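# Move one bread packet from the tray to each plate

## Task

Take one bread packet from the tray and lay it flat on each of the two plates, so each plate gets one. The two other packets must stay on the tray. The tray, the basket and the plates stay roughly where they began, and the basket must stay upright. At the end, neither arm may be in contact with anything on the table.

## Robot and tools

Robot: two 6-joint arms, left_arm and right_arm, each ending in a parallel two-finger gripper with a wrist camera and a chin camera. Root links in the scene frame: left_arm at (-0.029, +0.281, +0.041) m, right_arm at (-0.048, -0.315, +0.003) m, both turned almost not at all about z. A camera stand stands behind the arms. The names left and right follow the robot, not the images.

Frames. The scene frame has its origin at table-top height, midway between the nominal bases. +x points out over the table, +y toward left_arm, +z up. Reported hand positions (metres) and quaternions (wxyz) are in this frame and may be off by a few cm. Motion offsets are different: they run along the gripper's own axes at its Hand target. The gripper's +z points along the fingers, and the fingers open and close along its y axis. end_effector_position is the point between the pads, about 1 cm short of the fingertips.

Row layout, shared by both motion tools: 14 numbers, each in [-1, 1]. The first seven are left_arm's dx, dy, dz, rx, ry, rz, opening, and the last seven are the same for right_arm. Always send all 14, even when only one arm moves. The six pose numbers are offsets, not poses. They use the Hand target's axes, with 1.0 meaning 0.6 m for dx/dy/dz or 180 degrees for the rotation vector rx/ry/rz. Opening is absolute: +1 fully open (0.094 m), -1 closed. Six zeros means no new pose for that arm. The opening is always a command, so repeat the current value to keep a grip.

execute_actions(actions, cameras): actions is a list of actions. Each action is a table of up to 15 rows at 1/30 s per row. A short table repeats its last row until row 15. Every row in an action counts from the Hand target at that action's start. Each new action starts from the new Hand target, so sending the same offset again moves further. An empty list returns state and images. cameras takes names, ["all"] or []; a wrong name voids the call.

move(target, speed, blend, opening_speed, grip_force, blocking, cameras): straight-line paths for both grippers. target is one 14-number row, or a list of up to 15 rows. Every row counts from the Hand targets at the move's start, not from the row before it. speed: 0.002 to 2.9 m/s (default 0.25); rotation is capped at twice that in rad/s. Give one value, or one per target. blend: corner rounding in metres for a list; 0 means stop at each target. opening_speed: at least 0.2 per second on the -1..1 scale; use it to close gently. grip_force: about 10 to 50 N per pad, one value or one per arm. It stays in force until changed, and lower values close slowly. blocking=false returns early while the arms keep moving. The whole move has at most 10 s. Paths do not avoid obstacles, and fast moves overshoot.

wait(seconds 0 to 3600, cameras) lets time pass without new commands. stop(cameras) brakes a running move. zoom_image(camera, region=[x0,y0,x1,y1]) gives a closer view of the newest image from one camera; the region can be at most 504x504 px. The cameras are cam_head_left, cam_head_right, cam_left_wrist, cam_right_wrist, cam_left_wrist_chin and cam_right_wrist_chin, each 672x504. read_manual(section) only returns licence texts. finished_scene(scene) ends the current scene for good, with scene set to its number; make no more calls in that reply.

Reading results. Hand target is the last commanded pose after clipping. The next offsets start from it, and the gripper often rests a little short of it: up to a few cm, more under load, and this alone does not mean contact. If it stays short, send the missing distance as an offset. Orientation commands are clipped to 40 degrees from the measured orientation at each step. grip_measured uses the opening scale. Empty grippers read up to about 2.5 mm wide. On a held part it reads a few mm below the part's width. The last Joint positions number is the opening in metres. Joint velocities can read "within noise". Joint torques carry offsets and noise, and joints 1 to 3 wrap at ±28 N m. Tool commands shows the current gripper commands. The move: line gives how the move ended (done, off_target, moving, held, fault) and any limits (paced = clipped, held = steps withheld). MOTOR HOT appears at 75 °C. At 90 °C an OVER-TEMPERATURE FAULT folds that arm away for the rest of the scene, and at 100 °C the arm goes limp.

Cautions. Do not drop packets, release them while they are moving, or let anything leave the table. Approach contact slowly: speed and a target set beyond the contact point both raise the force. To end a push, command back past the gripper. Keep the arms apart and never close a gripper on the other arm's fingers; the clearance check does not protect grippers or cameras. The camera cables count as part of the arm, so keep them from rubbing. Avoid paths close to an arm's own base, which can swing the elbow. Do not hold loads or reach out longer than needed, to limit motor heat. Objects may be bumped now and then, so check before finishing. Finish with both grippers open and clear of everything.

Each tool is called after "Call:" by a JSON object that holds its "name" and its "arguments".

## Session

Call:
{"name": "execute_actions", "arguments": {"actions": []}}

Scene clock: 0.00 s.
left_arm: end_effector_position=(+0.1824, +0.0564, +0.2730) grip_measured=+1.000 end_effector_quat_wxyz=(+0.570, +0.156, +0.723, -0.358) | right_arm: end_effector_position=(+0.2098, -0.1979, +0.1657) grip_measured=+1.000 end_effector_quat_wxyz=(+0.574, -0.028, +0.766, +0.290)
Joint positions: left_arm=[-0.9 0.639 0.317 0.226 -0.108 -0.358 0.094] | right_arm=[0.229 0.508 0.105 0.224 -0.215 0.392 0.094]
Joint velocities: within noise
Joint torques (N m): no reading
Heat: left arm: 31 °C; right arm: 32 °C.
Hand target: left_arm +0.1825, +0.0564, +0.2881; +0.582, +0.152, +0.710, -0.367 | right_arm +0.2096, -0.1979, +0.1687; +0.576, -0.029, +0.764, +0.290
Tool commands: left_gripper/opening=+1.0 right_gripper/opening=+1.0
camera_calibration:
cam_left_wrist: T_world_to_cam=[[-0.61152, -0.71211, 0.34489, 0.05961], [-0.58535, 0.11388, -0.80274, 0.3588], [0.53236, -0.69277, -0.48647, 0.16759]] pos_world=[0.15726, 0.11769, 0.34899]
cam_right_wrist: T_world_to_cam=[[0.39072, -0.82529, -0.40772, -0.17603], [-0.67321, 0.04589, -0.73803, 0.3087], [0.62779, 0.56285, -0.53766, 0.15924]] pos_world=[0.17663, -0.24907, 0.24168]
cam_left_wrist_chin: T_world_to_cam=[[-0.62325, -0.7068, 0.33464, 0.06046], [0.05382, -0.46568, -0.88332, 0.23751], [0.78016, -0.53252, 0.32827, -0.08932]] pos_world=[0.09458, 0.10577, 0.21889]
cam_right_wrist_chin: T_world_to_cam=[[0.39743, -0.82005, -0.41179, -0.17545], [0.09896, 0.48444, -0.86921, 0.19912], [0.91228, 0.3047, 0.27368, -0.06596]] pos_world=[0.1102, -0.22024, 0.11888]

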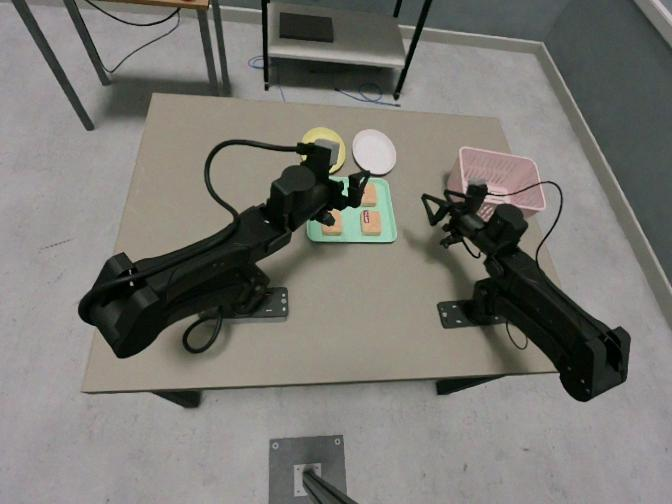

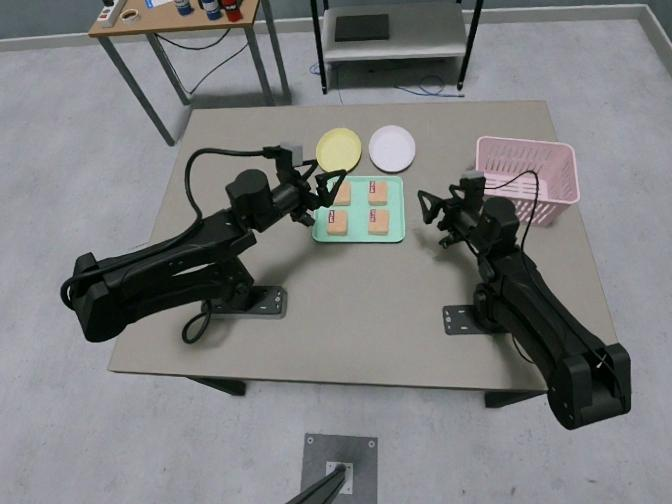

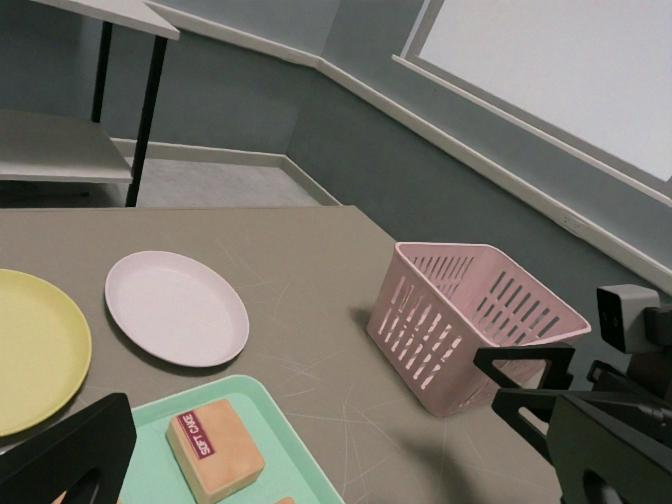

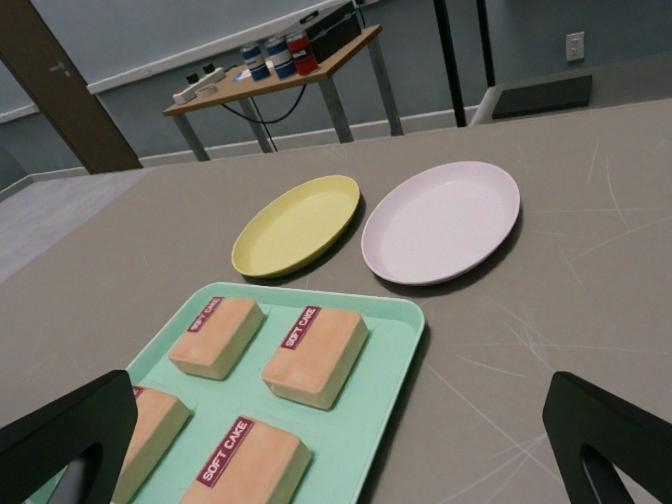

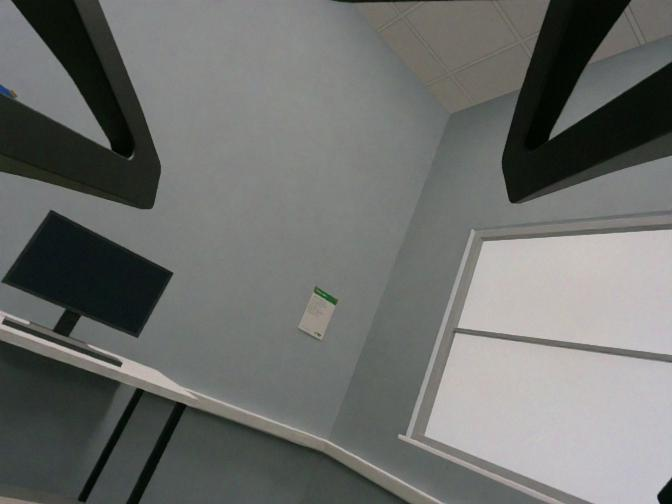

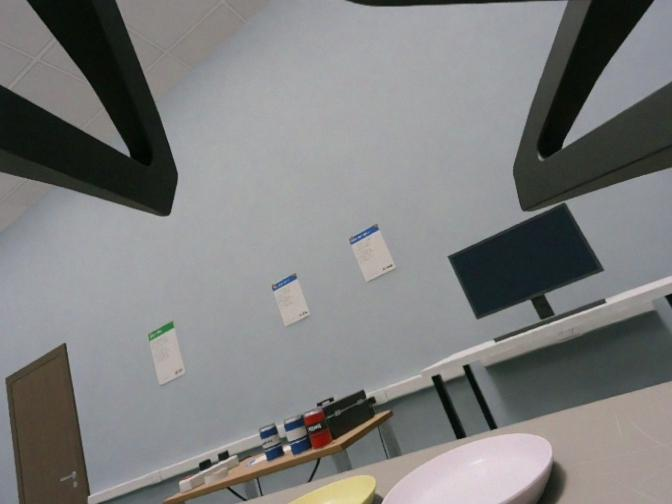

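Call:
{"name": "move", "arguments": {"target": [-0.021,0.245,-0.0245,-0.2587,0.4103,-0.1072,0.7,-0.0755,0.1017,0.1415,0.2007,0.3985,0.020,0.7], "cameras": ["all"]}}

Scene clock: 61.37 s.
left_arm: end_effector_position=(+0.2633, +0.1690, +0.2433) grip_measured=+0.702 end_effector_quat_wxyz=(+0.020, +0.000, +1.000, -0.014) | right_arm: end_effector_position=(+0.2749, -0.1234, +0.2259) grip_measured=+0.701 end_effector_quat_wxyz=(+0.081, -0.001, +0.996, +0.043)
Joint positions: left_arm=[-0.38 1.723 1.775 -1.575 0.013 -0.362 0.08] | right_arm=[0.479 1.869 2.028 -1.545 0.008 0.534 0.08]
Joint torques (N m): left_arm=[0.29 -6.06 8.66 0.08 -0.13 0.04] | right_arm=[0.49 -7.84 8.01 0.36 -0.07 0.08]
Heat: left arm: 35 °C; right arm: 37 °C.
Hand target: left_arm +0.2698, +0.1701, +0.2500; +0.001, +0.000, +1.000, +0.000 | right_arm +0.2749, -0.1199, +0.2202; +0.000, +0.000, +1.000, +0.000
Off the commanded pose: left_arm 0.010 m, 3 deg | right_arm 0.007 m, 11 deg.
joint sent to its limit (left arm) — joint 4 (wrist pitch), lower limit. The joint targets are off in orientation, not in position.
joint sent to its limit (right arm) — joint 4 (wrist pitch), lower limit. The joint targets are off in orientation, not in position.
move: off_target (left_arm, right_arm)
cam_left_wrist: T_world_to_cam=[[0.00897, -0.99996, 0.00273, 0.16799], [-0.92339, -0.00724, 0.38379, 0.19021], [-0.38376, -0.00597, -0.92341, 0.41953]] pos_world=[0.33513, 0.17186, 0.31394]
cam_right_wrist: T_world_to_cam=[[0.01831, -0.99481, -0.1001, -0.10346], [-0.96031, -0.04537, 0.27521, 0.23236], [-0.27832, 0.09109, -0.95616, 0.39417]] pos_world=[0.33474, -0.12828, 0.30259]
cam_left_wrist_chin: T_world_to_cam=[[-0.00367, -0.99991, 0.01326, 0.16492], [-0.87644, -0.00316, -0.4815, 0.32831], [0.48149, -0.01339, -0.87635, 0.20126]] pos_world=[0.19144, 0.16864, 0.33227]
cam_right_wrist_chin: T_world_to_cam=[[0.01689, -0.99384, -0.10949, -0.10049], [-0.7968, 0.05277, -0.60193, 0.34159], [0.604, 0.09741, -0.79101, 0.13512]] pos_world=[0.19226, -0.13106, 0.30149]

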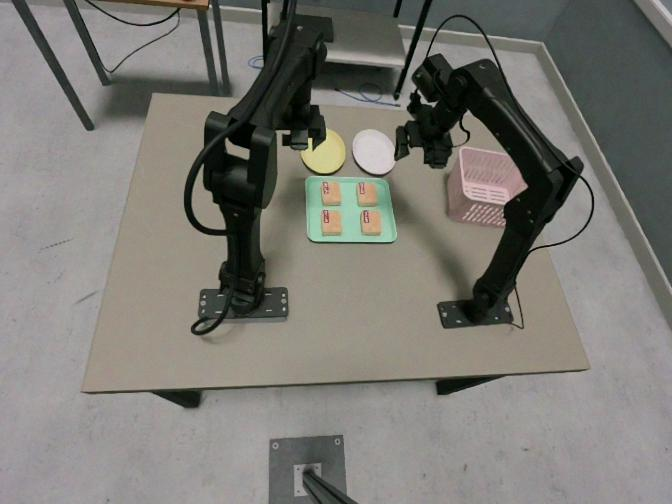

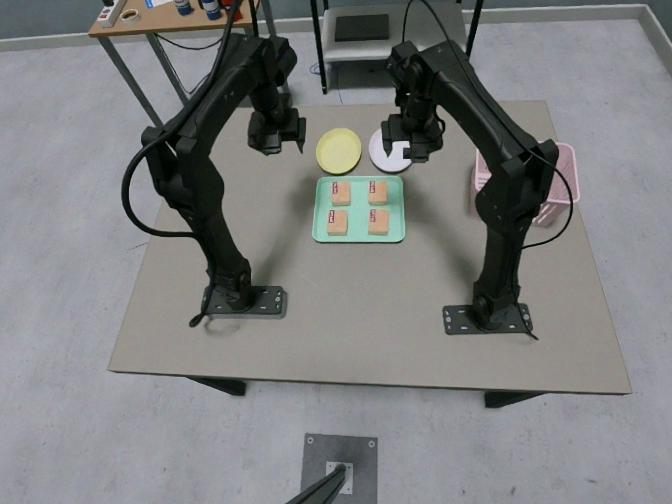

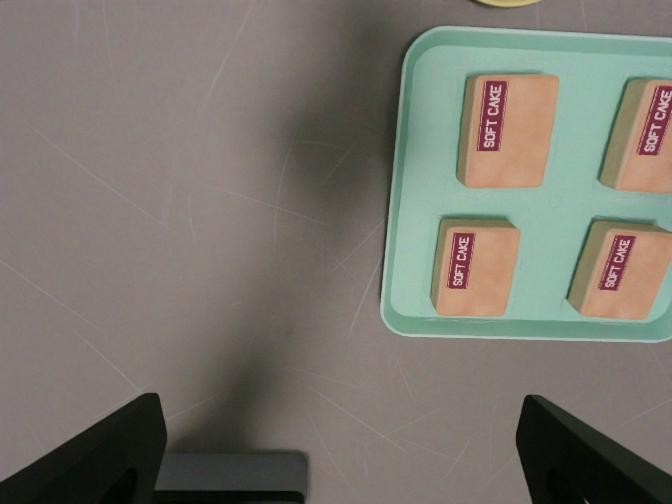

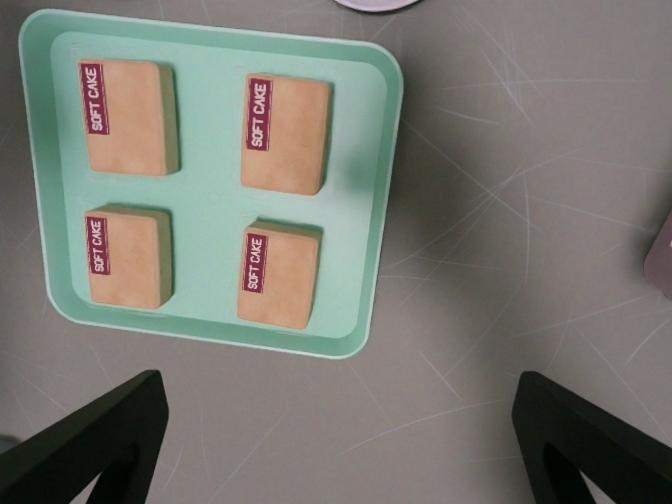

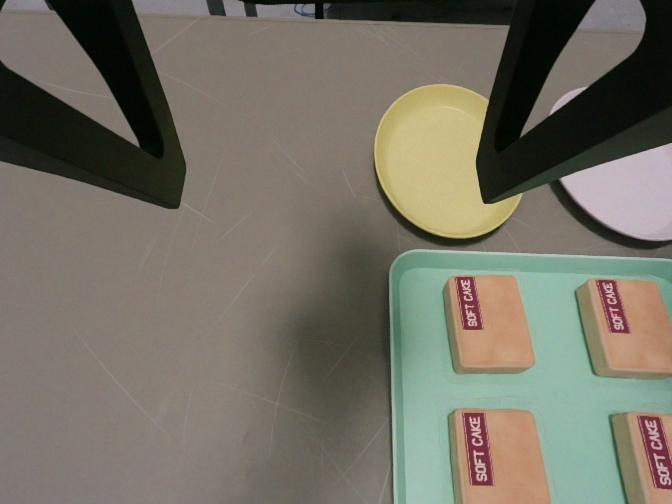

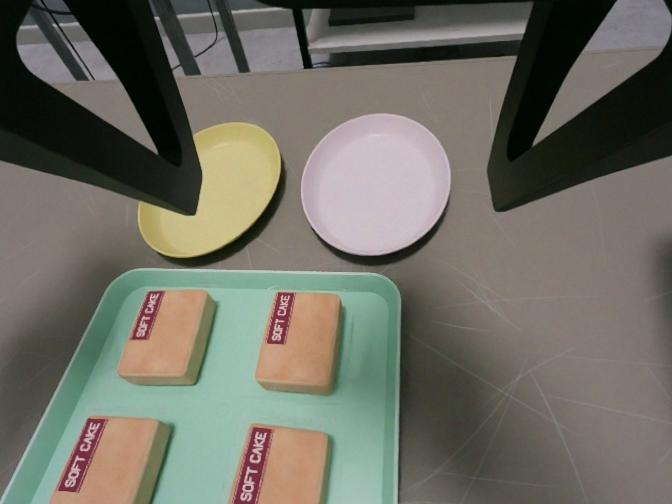

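Call:
{"name": "move", "arguments": {"target": [0,0,0,0,0,0,0.7,-0.078,0.077,0.15,0,0,0,0.7], "cameras": ["cam_right_wrist","cam_right_wrist_chin","cam_head_right"]}}

Scene clock: 84.17 s.
left_arm: end_effector_position=(+0.2632, +0.1690, +0.2433) grip_measured=+0.702 end_effector_quat_wxyz=(+0.020, +0.000, +1.000, -0.014) | right_arm: end_effector_position=(+0.3231, -0.0756, +0.1424) grip_measured=+0.701 end_effector_quat_wxyz=(+0.023, -0.002, +1.000, +0.010)
Joint positions: left_arm=[-0.38 1.723 1.775 -1.575 0.013 -0.362 0.08] | right_arm=[0.516 2.253 2.276 -1.545 0.007 0.569 0.08]
Joint torques (N m): left_arm=[0.29 -6.06 8.65 0.06 -0.12 0.03] | right_arm=[0.27 -11.07 8.01 0.16 -0.08 0.09]
Heat: left arm: 35 °C; right arm: 36 °C.
Hand target: left_arm +0.2698, +0.1701, +0.2500; +0.001, +0.000, +1.000, -0.001 | right_arm +0.3217, -0.0737, +0.1303; +0.000, +0.000, +1.000, +0.000
Off the commanded pose: left_arm 0.009 m, 3 deg | right_arm 0.012 m, 3 deg.
joint sent to its limit (left arm) — joint 4 (wrist pitch), lower limit. The joint targets are off in orientation, not in position.
joint sent to its limit (right arm) — joint 4 (wrist pitch), lower limit. The joint targets still meet the commanded pose.
move: off_target (right_arm)
cam_right_wrist: T_world_to_cam=[[0.01208, -0.99931, -0.03505, -0.07271], [-0.92122, -0.02475, 0.38825, 0.27656], [-0.38886, 0.0276, -0.92089, 0.34927]] pos_world=[0.39147, -0.07545, 0.21171]
cam_right_wrist_chin: T_world_to_cam=[[0.00965, -0.99898, -0.04408, -0.07032], [-0.86201, 0.01403, -0.50669, 0.33173], [0.50679, 0.04289, -0.861, 0.0726]] pos_world=[0.24984, -0.07802, 0.2275]
Images, in order (width x height): cam_head_right 672x504, cam_right_wrist 672x504, cam_right_wrist_chin 672x504.

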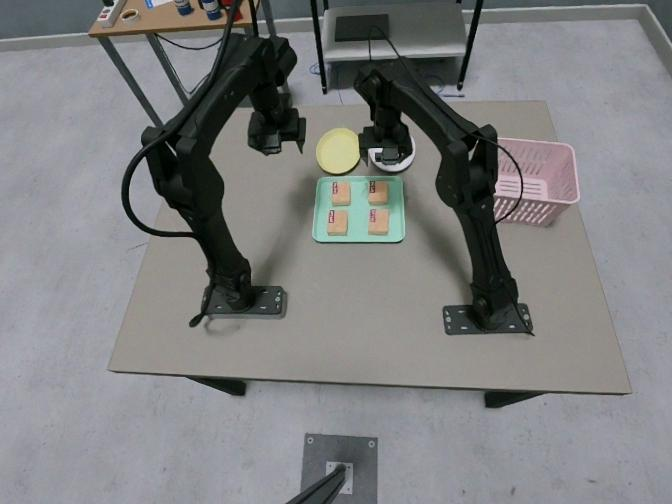

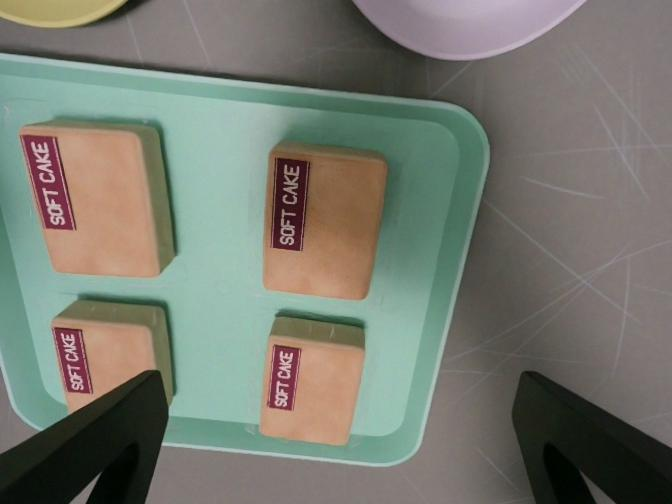

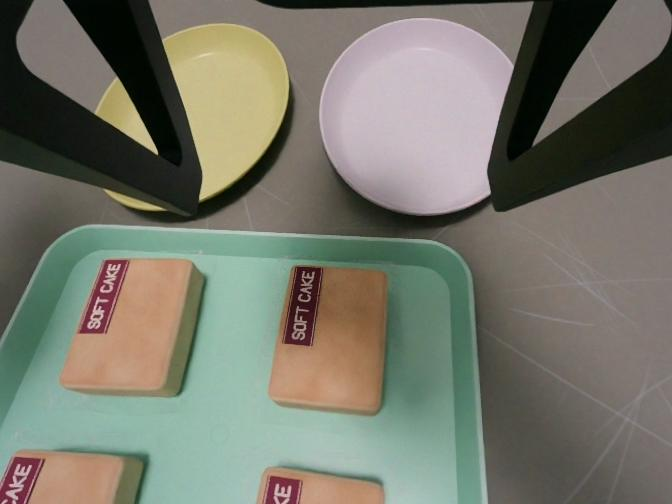

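Call:
{"name": "move", "arguments": {"target": [0,0,0,0,0,0,0.7,0,0.013,0.13,0,0,0.028,0.7], "speed": 0.12, "cameras": ["cam_right_wrist","cam_right_wrist_chin"]}}

Scene clock: 97.93 s.
left_arm: end_effector_position=(+0.2632, +0.1690, +0.2433) grip_measured=+0.702 end_effector_quat_wxyz=(+0.020, +0.000, +1.000, -0.014) | right_arm: end_effector_position=(+0.3259, -0.0672, +0.0724) grip_measured=+0.701 end_effector_quat_wxyz=(+0.019, +0.043, +0.999, +0.010)
Joint positions: left_arm=[-0.38 1.723 1.775 -1.575 0.013 -0.362 0.08] | right_arm=[0.528 2.253 1.996 -1.272 0.007 0.671 0.08]
Joint torques (N m): left_arm=[0.29 -6.05 8.65 0.07 -0.12 0.04] | right_arm=[0.46 -11.63 5.38 0.39 -0.07 0.09]
Heat: left arm: 36 °C; right arm: 36 °C.
Hand target: left_arm +0.2698, +0.1701, +0.2500; +0.001, +0.000, +1.000, -0.001 | right_arm +0.3219, -0.0658, +0.0523; +0.000, +0.044, +0.999, +0.000
Off the commanded pose: left_arm 0.009 m, 3 deg | right_arm 0.021 m, 2 deg.
joint sent to its limit (left arm) — joint 4 (wrist pitch), lower limit. The joint targets are off in orientation, not in position.
move: off_target (right_arm)
cam_right_wrist: T_world_to_cam=[[-0.0779, -0.99632, -0.03562, -0.0372], [-0.91667, 0.05753, 0.39549, 0.31001], [-0.39198, 0.06347, -0.91778, 0.28899]] pos_world=[0.39456, -0.07324, 0.1413]
cam_right_wrist_chin: T_world_to_cam=[[-0.08043, -0.99575, -0.04475, -0.03538], [-0.86125, 0.09203, -0.49978, 0.30309], [0.50177, -0.00165, -0.865, 0.00962]] pos_world=[0.25336, -0.06311, 0.15822]

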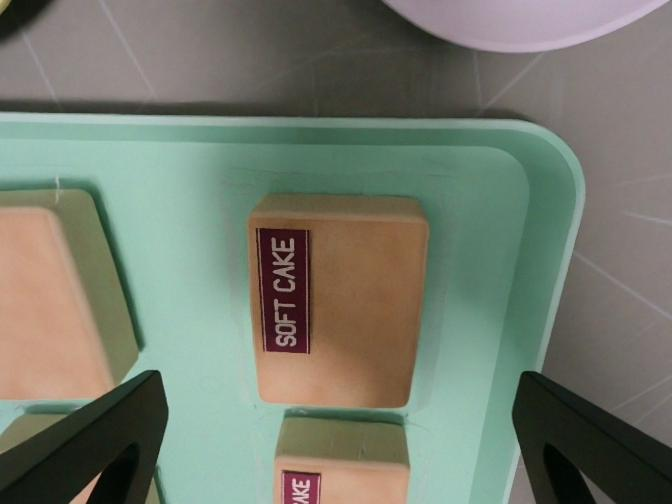

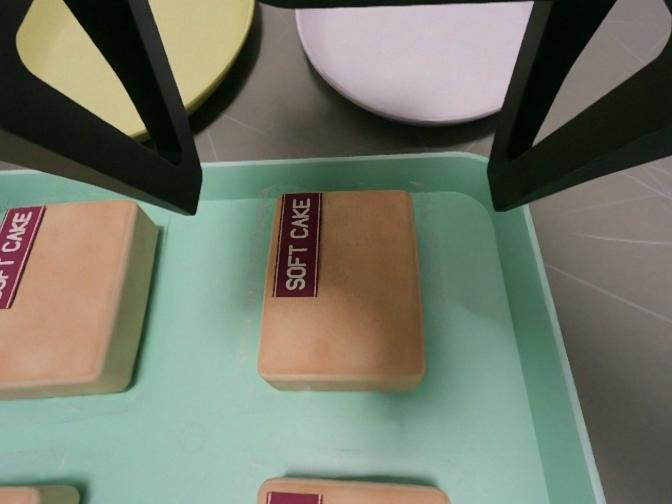

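Call:
{"name": "move", "arguments": {"target": [0,0,0,0,0,0,0.7,0.012,0.004,0.106,0,0,0,0.7], "speed": 0.08, "cameras": ["cam_right_wrist","cam_right_wrist_chin"]}}

Scene clock: 115.37 s.
left_arm: end_effector_position=(+0.2632, +0.1690, +0.2433) grip_measured=+0.702 end_effector_quat_wxyz=(+0.020, +0.000, +1.000, -0.014) | right_arm: end_effector_position=(+0.3170, -0.0648, +0.0117) grip_measured=+0.701 end_effector_quat_wxyz=(+0.013, +0.043, +0.999, +0.005)
Joint positions: left_arm=[-0.38 1.723 1.775 -1.575 0.013 -0.362 0.08] | right_arm=[0.544 2.279 1.797 -1.063 0.007 0.687 0.08]
Joint torques (N m): left_arm=[0.31 -6.06 8.66 0.06 -0.12 0.04] | right_arm=[0.34 -11.15 5.14 0.6 -0.07 0.08]
Heat: left arm: 36 °C; right arm: 35 °C.
Hand target: left_arm +0.2698, +0.1701, +0.2500; +0.001, +0.000, +1.000, -0.001 | right_arm +0.3149, -0.0628, -0.0114; +0.000, +0.044, +0.999, +0.000
Off the commanded pose: left_arm 0.009 m, 3 deg | right_arm 0.023 m, 2 deg.
joint sent to its limit (left arm) — joint 4 (wrist pitch), lower limit. The joint targets are off in orientation, not in position.
move: off_target (right_arm)
cam_right_wrist: T_world_to_cam=[[-0.07873, -0.99655, -0.0262, -0.03745], [-0.91122, 0.06128, 0.40733, 0.32424], [-0.40432, 0.05594, -0.9129, 0.23293]] pos_world=[0.38668, -0.07022, 0.07959]
cam_right_wrist_chin: T_world_to_cam=[[-0.08131, -0.99607, -0.0352, -0.03623], [-0.86789, 0.08812, -0.48887, 0.26657], [0.49005, -0.0092, -0.87165, -0.03523]] pos_world=[0.24567, -0.0599, 0.09833]

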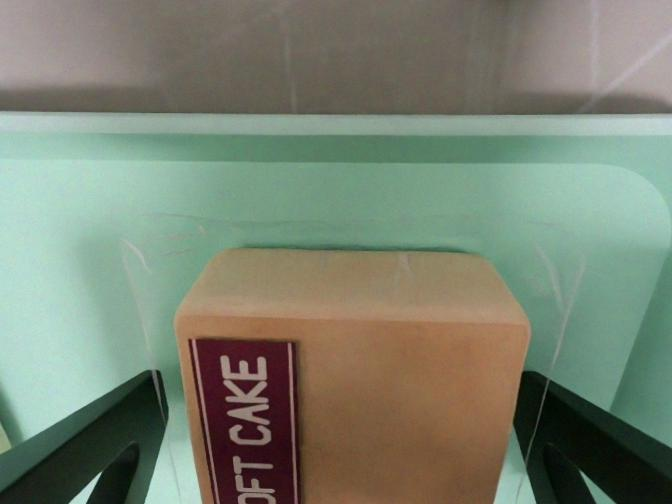

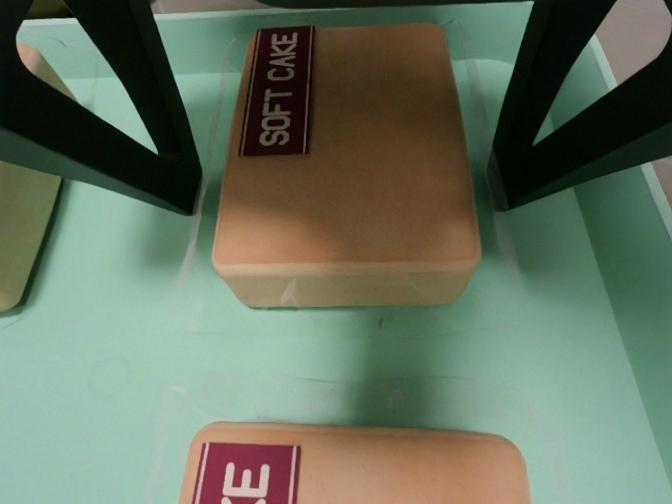

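Call:
{"name": "move", "arguments": {"target": [[0,0,0,0,0,0,0.7,0,0,0.014,0,0,0,0.7],[0,0,0,0,0,0,0.7,0,0,0.014,0,0,0,0.06]], "speed": 0.08, "opening_speed": 0.4, "grip_force": 20, "cameras": ["cam_right_wrist","cam_right_wrist_chin"]}}

Scene clock: 126.00 s.
left_arm: end_effector_position=(+0.2632, +0.1690, +0.2433) grip_measured=+0.702 end_effector_quat_wxyz=(+0.020, +0.000, +1.000, -0.014) | right_arm: end_effector_position=(+0.3166, -0.0673, +0.0104) grip_measured=+0.402 end_effector_quat_wxyz=(+0.013, +0.046, +0.999, -0.001)
Joint positions: left_arm=[-0.38 1.723 1.775 -1.575 0.013 -0.362 0.08] | right_arm=[0.544 2.279 1.792 -1.063 0.017 0.693 0.066]
Joint torques (N m): left_arm=[0.31 -6.06 8.65 0.06 -0.12 0.04] | right_arm=[0.34 -10.4 4.04 0.85 -0.15 0.02]
Heat: left arm: 36 °C; right arm: 34 °C.
Hand target: left_arm +0.2698, +0.1701, +0.2500; +0.001, +0.000, +1.000, -0.001 | right_arm +0.3149, -0.0628, -0.0197; +0.000, +0.044, +0.999, +0.000
Off the commanded pose: left_arm 0.009 m, 3 deg | right_arm 0.031 m, 2 deg.
joint sent to its limit (left arm) — joint 4 (wrist pitch), lower limit. The joint targets are off in orientation, not in position.
grip_force (N): 20, 20
move: off_target (right_arm); target 2's new opening was sent with right_arm's hand 0.031 m and 2 deg from that target
cam_right_wrist: T_world_to_cam=[[-0.08496, -0.99628, -0.0147, -0.03817], [-0.91123, 0.07172, 0.4056, 0.32529], [-0.40303, 0.04786, -0.91393, 0.23076]] pos_world=[0.38618, -0.07241, 0.0784]
cam_right_wrist_chin: T_world_to_cam=[[-0.08768, -0.99587, -0.0238, -0.03692], [-0.8668, 0.08804, -0.49082, 0.26546], [0.49089, -0.0224, -0.87094, -0.03732]] pos_world=[0.24518, -0.06098, 0.09692]

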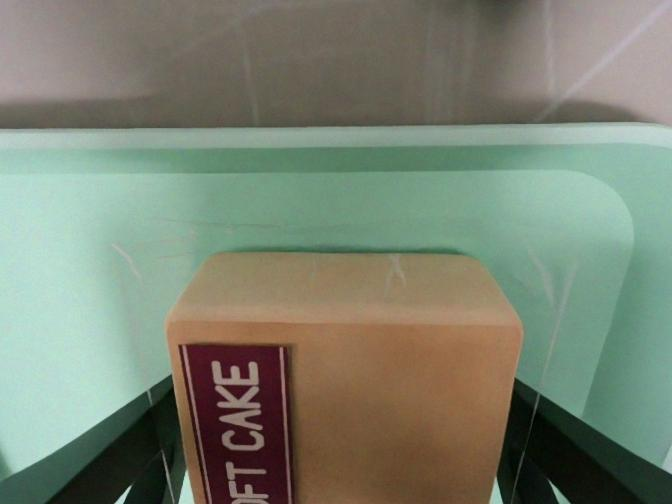

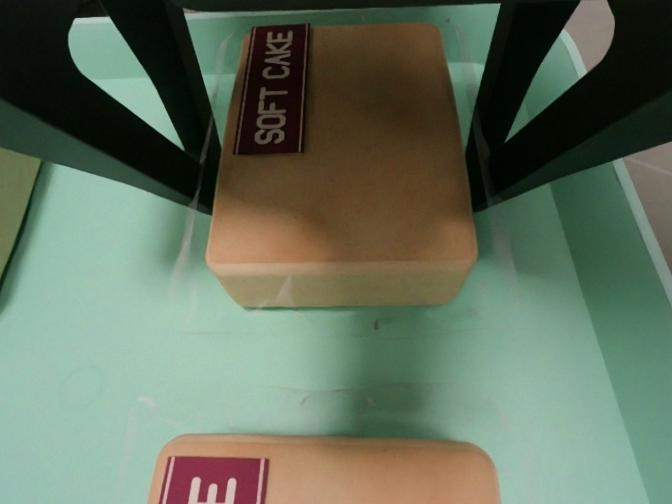

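Call:
{"name": "move", "arguments": {"target": [[0,0,0,0,0,0,0.7,0,0,-0.02,0,0,0,0.06],[0,0,0,0,0,0,0.7,0,0,-0.2,0,0,0,0.06]], "speed": 0.1, "blend": 0.005, "cameras": ["cam_right_wrist","cam_right_wrist_chin"]}}

Scene clock: 137.93 s.
left_arm: end_effector_position=(+0.2632, +0.1690, +0.2433) grip_measured=+0.702 end_effector_quat_wxyz=(+0.020, +0.000, +1.000, -0.014) | right_arm: end_effector_position=(+0.3159, -0.0655, +0.0936) grip_measured=+0.392 end_effector_quat_wxyz=(+0.000, +0.046, +0.999, -0.005)
Joint positions: left_arm=[-0.38 1.723 1.775 -1.575 0.013 -0.362 0.08] | right_arm=[0.544 2.279 2.125 -1.421 0.008 0.693 0.065]
Joint torques (N m): left_arm=[0.31 -6.06 8.66 0.06 -0.12 0.04] | right_arm=[0.32 -15.27 8.35 0.06 -0.08 0.02]
Heat: left arm: 36 °C; right arm: 34 °C.
Hand target: left_arm +0.2698, +0.1701, +0.2500; +0.001, +0.000, +1.000, -0.001 | right_arm +0.3148, -0.0628, +0.1002; +0.000, +0.044, +0.999, +0.000
Off the commanded pose: left_arm 0.009 m, 3 deg | right_arm 0.007 m, 1 deg.
joint sent to its limit (left arm) — joint 4 (wrist pitch), lower limit. The joint targets are off in orientation, not in position.
grip_force (N): 20, 20
move: done
cam_right_wrist: T_world_to_cam=[[-0.08446, -0.99641, -0.00614, -0.03626], [-0.90039, 0.07368, 0.4288, 0.28527], [-0.42681, 0.04175, -0.90338, 0.31263]] pos_world=[0.38723, -0.07019, 0.15987]
cam_right_wrist_chin: T_world_to_cam=[[-0.08726, -0.99607, -0.01516, -0.03415], [-0.87942, 0.08417, -0.46855, 0.30724], [0.46798, -0.02755, -0.88331, 0.04362]] pos_world=[0.2468, -0.05868, 0.18196]

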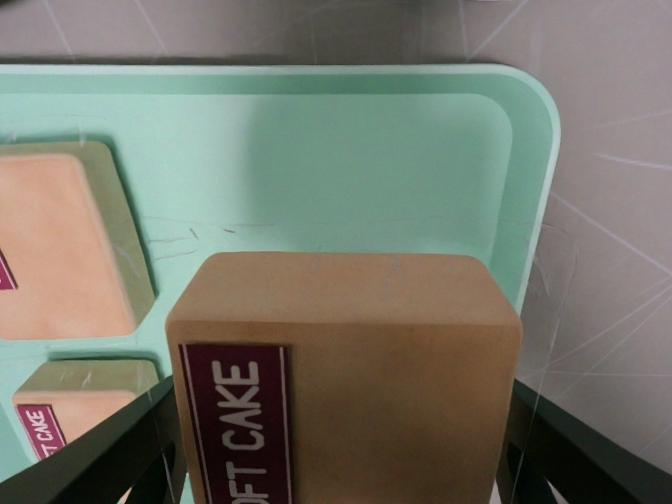

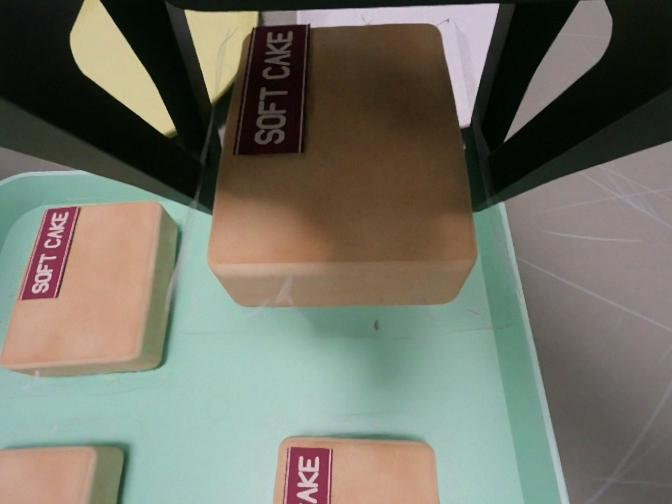

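Call:
{"name": "move", "arguments": {"target": [0,0,0,0,0,0,0.7,-0.2657,-0.072,-0.02,0,0,0,0.06], "speed": 0.15, "cameras": ["cam_right_wrist","cam_right_wrist_chin","cam_head_right"]}}

Scene clock: 148.60 s.
left_arm: end_effector_position=(+0.2632, +0.1690, +0.2433) grip_measured=+0.702 end_effector_quat_wxyz=(+0.020, +0.000, +1.000, -0.014) | right_arm: end_effector_position=(+0.4638, -0.1237, +0.1279) grip_measured=+0.392 end_effector_quat_wxyz=(+0.136, +0.048, +0.988, +0.057)
Joint positions: left_arm=[-0.38 1.723 1.775 -1.575 0.013 -0.362 0.08] | right_arm=[0.3 2.618 2.844 -1.501 0.004 0.453 0.065]
Joint torques (N m): left_arm=[0.31 -6.05 8.65 0.06 -0.12 0.04] | right_arm=[0.1 -13.45 8.16 0.83 -0.04 -0.03]
Heat: left arm: 36 °C; right arm: 36 °C.
Hand target: left_arm +0.2698, +0.1701, +0.2500; +0.001, +0.000, +1.000, -0.001 | right_arm +0.4699, -0.1198, +0.1123; +0.000, +0.044, +0.999, +0.000
Off the commanded pose: left_arm 0.009 m, 3 deg | right_arm 0.017 m, 17 deg.
elbow stopped short (right arm): the move would have taken joint 3 (elbow) straighter than the controller allows.
joint sent to its limit (left arm) — joint 4 (wrist pitch), lower limit. The joint targets are off in orientation, not in position.
grip_force (N): 20, 20
move: off_target (right_arm)
cam_right_wrist: T_world_to_cam=[[-0.06817, -0.98817, -0.13735, -0.07126], [-0.98424, 0.04409, 0.17128, 0.47619], [-0.1632, 0.14686, -0.9756, 0.30913]] pos_world=[0.51428, -0.13681, 0.21024]
cam_right_wrist_chin: T_world_to_cam=[[-0.06842, -0.98682, -0.14666, -0.0695], [-0.7181, 0.15077, -0.67941, 0.4186], [0.69256, 0.05883, -0.71895, -0.11145]] pos_world=[0.37303, -0.12514, 0.19408]
Images, in order (width x height): cam_head_right 672x504, cam_right_wrist 672x504, cam_right_wrist_chin 672x504.

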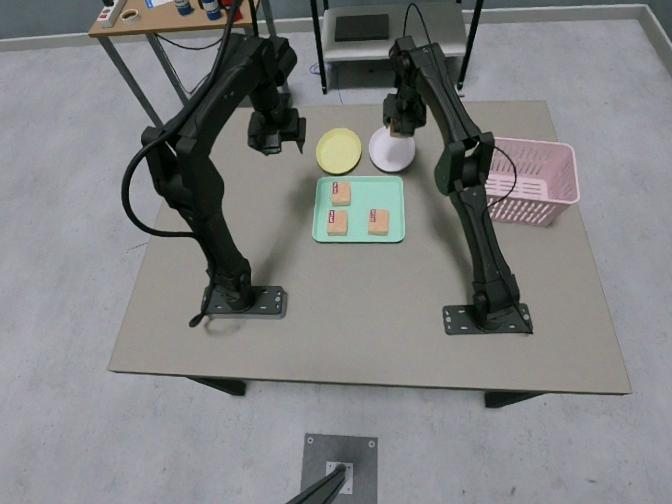

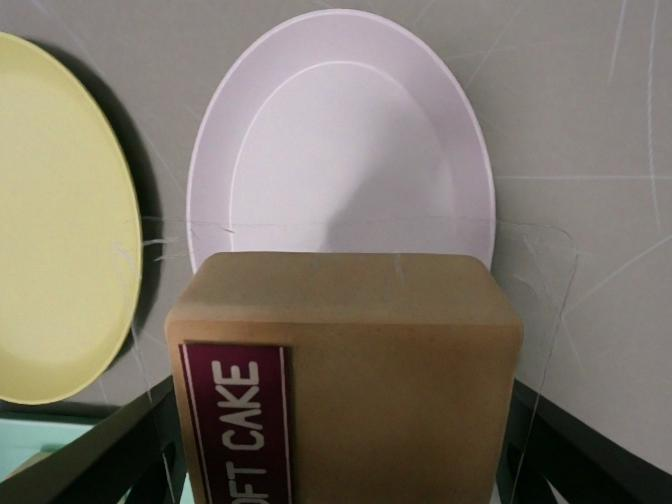

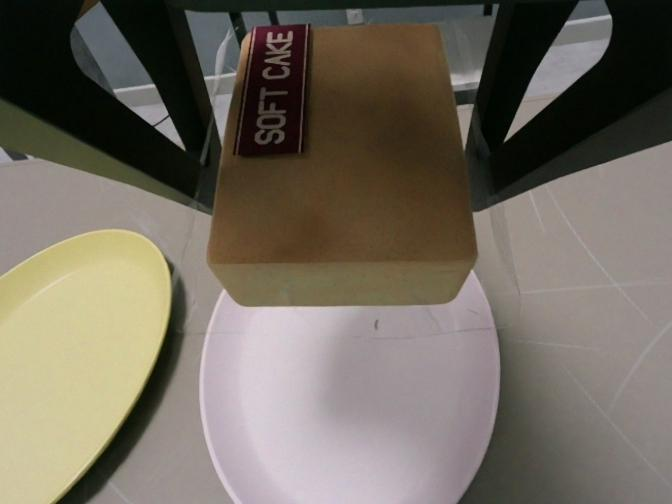

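Call:
{"name": "move", "arguments": {"target": [0,0,0,0,0,0,0.7,-0.049,0.011,0.087,0,0,0,0.06], "speed": 0.1, "cameras": ["cam_right_wrist","cam_right_wrist_chin","cam_head_right"]}}

Scene clock: 178.07 s.
left_arm: end_effector_position=(+0.2632, +0.1690, +0.2433) grip_measured=+0.702 end_effector_quat_wxyz=(+0.020, +0.000, +1.000, -0.014) | right_arm: end_effector_position=(+0.4938, -0.1155, +0.0773) grip_measured=+0.392 end_effector_quat_wxyz=(+0.149, +0.044, +0.986, +0.061)
Joint positions: left_arm=[-0.38 1.723 1.775 -1.575 0.013 -0.362 0.08] | right_arm=[0.295 2.73 2.844 -1.362 0.003 0.441 0.065]
Joint torques (N m): left_arm=[0.29 -6.05 8.65 0.07 -0.12 0.04] | right_arm=[-0.43 -14.37 8.47 0.85 -0.05 -0.03]
Heat: left arm: 37 °C; right arm: 36 °C.
Hand target: left_arm +0.2698, +0.1701, +0.2500; +0.001, +0.000, +1.000, -0.001 | right_arm +0.4997, -0.1157, +0.0601; +0.000, +0.044, +0.999, +0.000
Off the commanded pose: left_arm 0.009 m, 3 deg | right_arm 0.018 m, 18 deg.
elbow stopped short (right arm): the move would have taken joint 3 (elbow) straighter than the controller allows.
joint sent to its limit (left arm) — joint 4 (wrist pitch), lower limit. The joint targets are off in orientation, not in position.
grip_force (N): 20, 20
move: off_target (right_arm)
cam_right_wrist: T_world_to_cam=[[-0.05778, -0.98777, -0.14482, -0.07253], [-0.9886, 0.03641, 0.14606, 0.51724], [-0.139, 0.15161, -0.97862, 0.25229]] pos_world=[0.54223, -0.12872, 0.16085]
cam_right_wrist_chin: T_world_to_cam=[[-0.05786, -0.98634, -0.15422, -0.07134], [-0.70138, 0.1501, -0.69681, 0.39766], [0.71044, 0.06785, -0.70048, -0.17825]] pos_world=[0.40142, -0.11795, 0.14123]
Images, in order (width x height): cam_head_right 672x504, cam_right_wrist 672x504, cam_right_wrist_chin 672x504.

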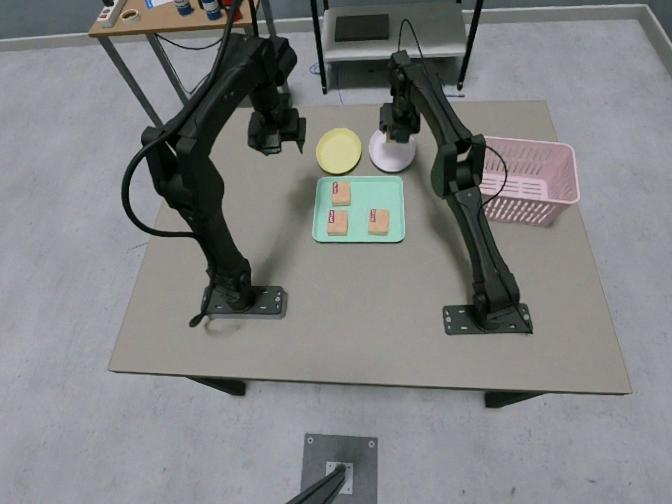

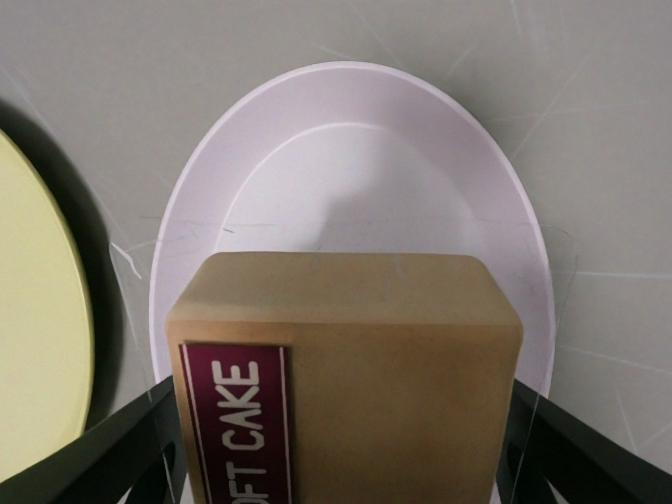

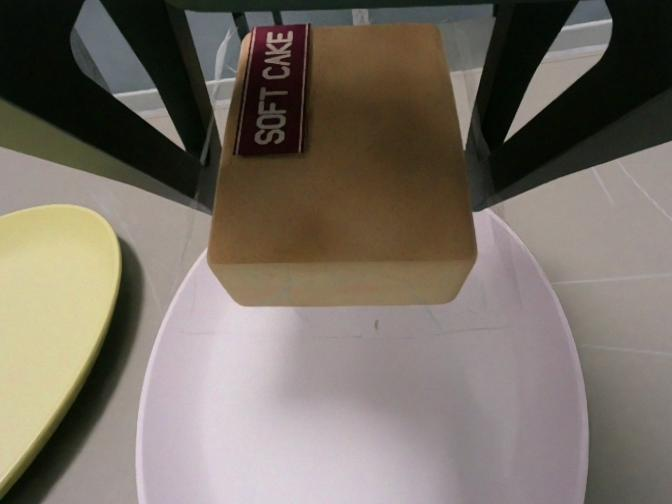

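Call:
{"name": "move", "arguments": {"target": [0,0,0,0,0,0,0.7,-0.0155,-0.005,0.068,0,0,0,0.06], "speed": 0.06, "cameras": ["cam_right_wrist","cam_right_wrist_chin"]}}

Scene clock: 195.63 s.
left_arm: end_effector_position=(+0.2632, +0.1690, +0.2433) grip_measured=+0.702 end_effector_quat_wxyz=(+0.020, +0.000, +1.000, -0.014) | right_arm: end_effector_position=(+0.5041, -0.1186, +0.0384) grip_measured=+0.392 end_effector_quat_wxyz=(+0.140, +0.044, +0.988, +0.055)
Joint positions: left_arm=[-0.38 1.723 1.775 -1.575 0.013 -0.362 0.08] | right_arm=[0.284 2.807 2.844 -1.305 0.003 0.43 0.065]
Joint torques (N m): left_arm=[0.29 -6.06 8.66 0.07 -0.12 0.04] | right_arm=[-0.47 -14.65 8.58 0.83 -0.05 -0.03]
Heat: left arm: 37 °C; right arm: 37 °C.
Hand target: left_arm +0.2698, +0.1701, +0.2500; +0.001, +0.000, +1.000, -0.001 | right_arm +0.5088, -0.1197, +0.0194; +0.000, +0.044, +0.999, +0.000
Off the commanded pose: left_arm 0.009 m, 3 deg | right_arm 0.020 m, 17 deg.
elbow stopped short (right arm): the move would have taken joint 3 (elbow) straighter than the controller allows.
joint sent to its limit (left arm) — joint 4 (wrist pitch), lower limit. The joint targets are off in orientation, not in position.
grip_force (N): 20, 20
move: off_target (right_arm)
cam_right_wrist: T_world_to_cam=[[-0.06085, -0.98913, -0.13388, -0.07975], [-0.98582, 0.03854, 0.16333, 0.53138], [-0.15639, 0.14192, -0.97745, 0.22365]] pos_world=[0.55397, -0.1311, 0.12114]
cam_right_wrist_chin: T_world_to_cam=[[-0.06105, -0.98781, -0.14318, -0.07881], [-0.71365, 0.14349, -0.68565, 0.38309], [0.69784, 0.06032, -0.71371, -0.2067]] pos_world=[0.41282, -0.12035, 0.10386]

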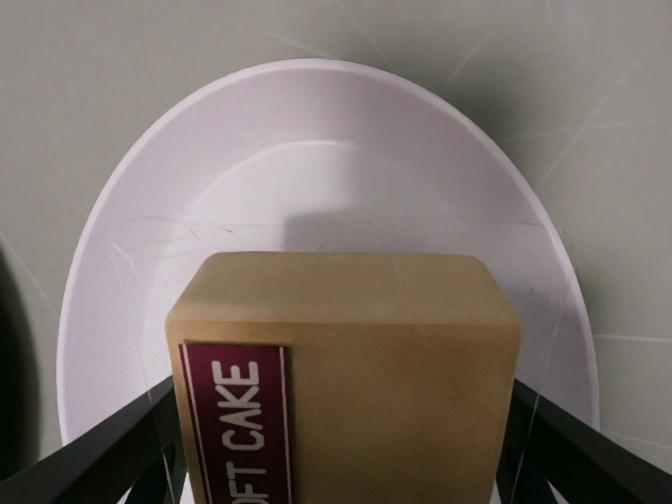

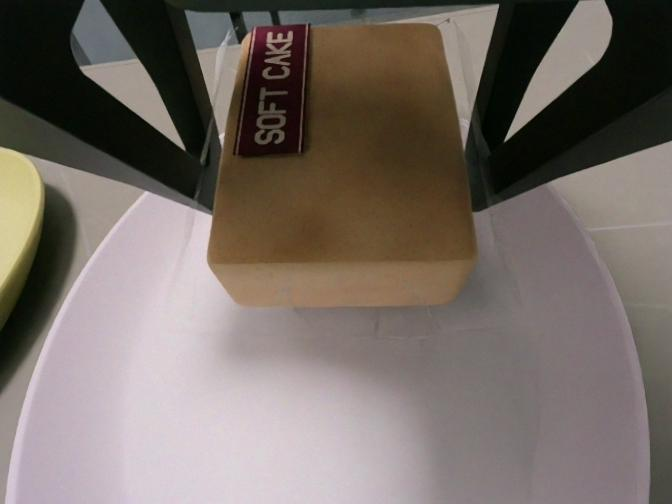

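Call:
{"name": "move", "arguments": {"target": [0,0,0,0,0,0,0.7,0,0.004,0.03,0,0,0,0.06], "speed": 0.05, "cameras": ["cam_right_wrist","cam_right_wrist_chin"]}}

Call:
{"name": "move", "arguments": {"target": [0,0,0,0,0,0,0.7,0,0,0.013,0,0,0,0.06], "speed": 0.05, "cameras": ["cam_right_wrist","cam_right_wrist_chin"]}}

Scene clock: 206.50 s.
left_arm: end_effector_position=(+0.2632, +0.1690, +0.2433) grip_measured=+0.702 end_effector_quat_wxyz=(+0.020, +0.000, +1.000, -0.014) | right_arm: end_effector_position=(+0.5058, -0.1180, +0.0225) grip_measured=+0.392 end_effector_quat_wxyz=(+0.135, +0.044, +0.988, +0.053)
Joint positions: left_arm=[-0.38 1.723 1.775 -1.575 0.013 -0.362 0.08] | right_arm=[0.284 2.838 2.844 -1.286 0.003 0.429 0.065]
Joint torques (N m): left_arm=[0.31 -6.05 8.65 0.07 -0.12 0.04] | right_arm=[-0.12 -14.54 8.61 0.83 -0.04 0]
Heat: left arm: 37 °C; right arm: 37 °C.
Hand target: left_arm +0.2698, +0.1701, +0.2500; +0.001, +0.000, +1.000, -0.001 | right_arm +0.5091, -0.1173, +0.0013; +0.000, +0.044, +0.999, +0.000
Off the commanded pose: left_arm 0.009 m, 3 deg | right_arm 0.021 m, 17 deg.
elbow stopped short (right arm): the move would have taken joint 3 (elbow) straighter than the controller allows.
joint sent to its limit (left arm) — joint 4 (wrist pitch), lower limit. The joint targets are off in orientation, not in position.
grip_force (N): 20, 20
move: off_target (right_arm)
cam_right_wrist: T_world_to_cam=[[-0.06187, -0.98967, -0.12934, -0.08077], [-0.98403, 0.03882, 0.1737, 0.53446], [-0.16689, 0.13802, -0.97627, 0.21308]] pos_world=[0.55649, -0.13009, 0.10474]
cam_right_wrist_chin: T_world_to_cam=[[-0.06221, -0.98839, -0.13864, -0.07999], [-0.72105, 0.14056, -0.67848, 0.37657], [0.69008, 0.05776, -0.72142, -0.21545]] pos_world=[0.41523, -0.11955, 0.08898]

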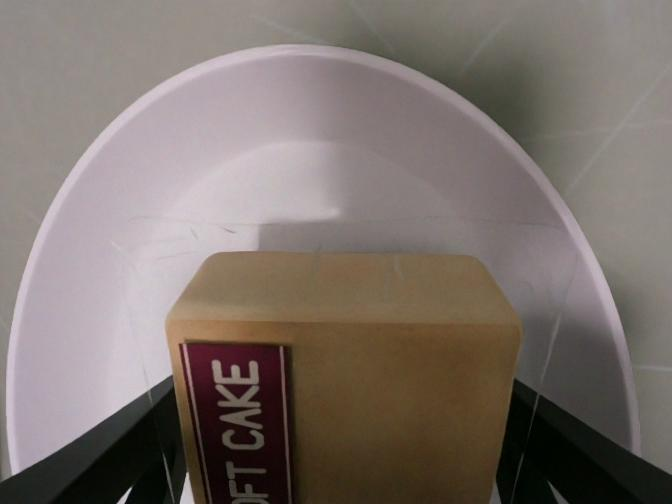

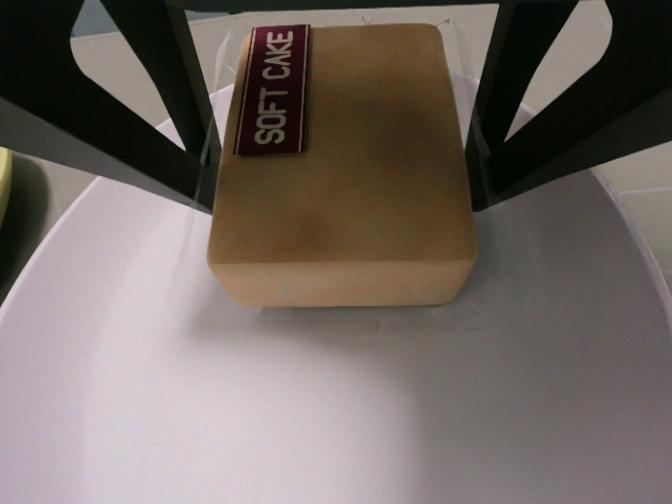

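Scene clock: 209.47 s.
left_arm: end_effector_position=(+0.2632, +0.1690, +0.2433) grip_measured=+0.702 end_effector_quat_wxyz=(+0.020, +0.000, +1.000, -0.014) | right_arm: end_effector_position=(+0.5072, -0.1175, +0.0205) grip_measured=+0.391 end_effector_quat_wxyz=(+0.137, +0.044, +0.988, +0.054)
Joint positions: left_arm=[-0.38 1.723 1.775 -1.575 0.013 -0.362 0.08] | right_arm=[0.284 2.844 2.848 -1.28 0.003 0.429 0.065]
Joint torques (N m): left_arm=[0.31 -6.06 8.65 0.06 -0.12 0.04] | right_arm=[-0.14 -13.89 8.25 0.83 -0.05 0.01]
Heat: left arm: 37 °C; right arm: 37 °C.
Hand target: left_arm +0.2698, +0.1701, +0.2500; +0.001, +0.000, +1.000, -0.001 | right_arm +0.5090, -0.1173, -0.0065; +0.000, +0.044, +0.999, +0.000
Off the commanded pose: left_arm 0.009 m, 3 deg | right_arm 0.027 m, 17 deg.
elbow stopped short (right arm): the move would have taken joint 3 (elbow) straighter than the controller allows.
joint sent to its limit (left arm) — joint 4 (wrist pitch), lower limit. The joint targets are off in orientation, not in position.
grip_force (N): 20, 20
move: off_target (right_arm)
cam_right_wrist: T_world_to_cam=[[-0.06146, -0.98952, -0.13065, -0.08062], [-0.98458, 0.03862, 0.17063, 0.53653], [-0.16379, 0.13912, -0.97664, 0.20992]] pos_world=[0.55768, -0.1297, 0.10294]
cam_right_wrist_chin: T_world_to_cam=[[-0.06173, -0.98822, -0.14005, -0.0799], [-0.71883, 0.14136, -0.68066, 0.37517], [0.69244, 0.05865, -0.71909, -0.21904]] pos_world=[0.41642, -0.11915, 0.08667]

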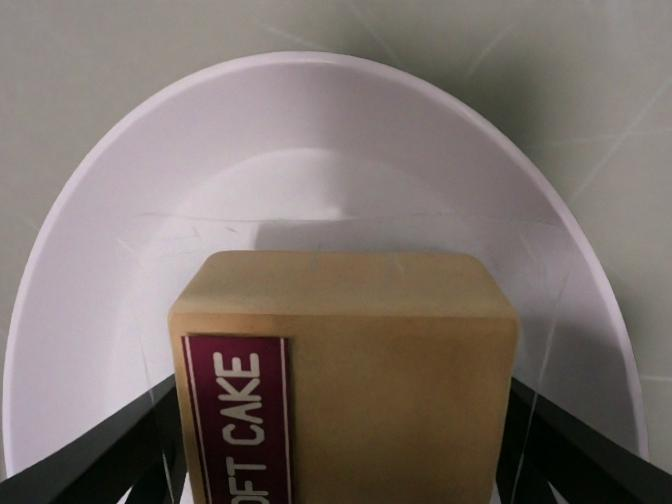

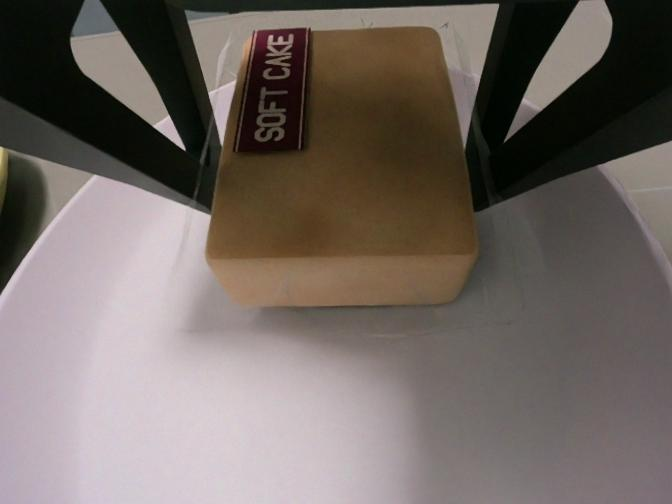

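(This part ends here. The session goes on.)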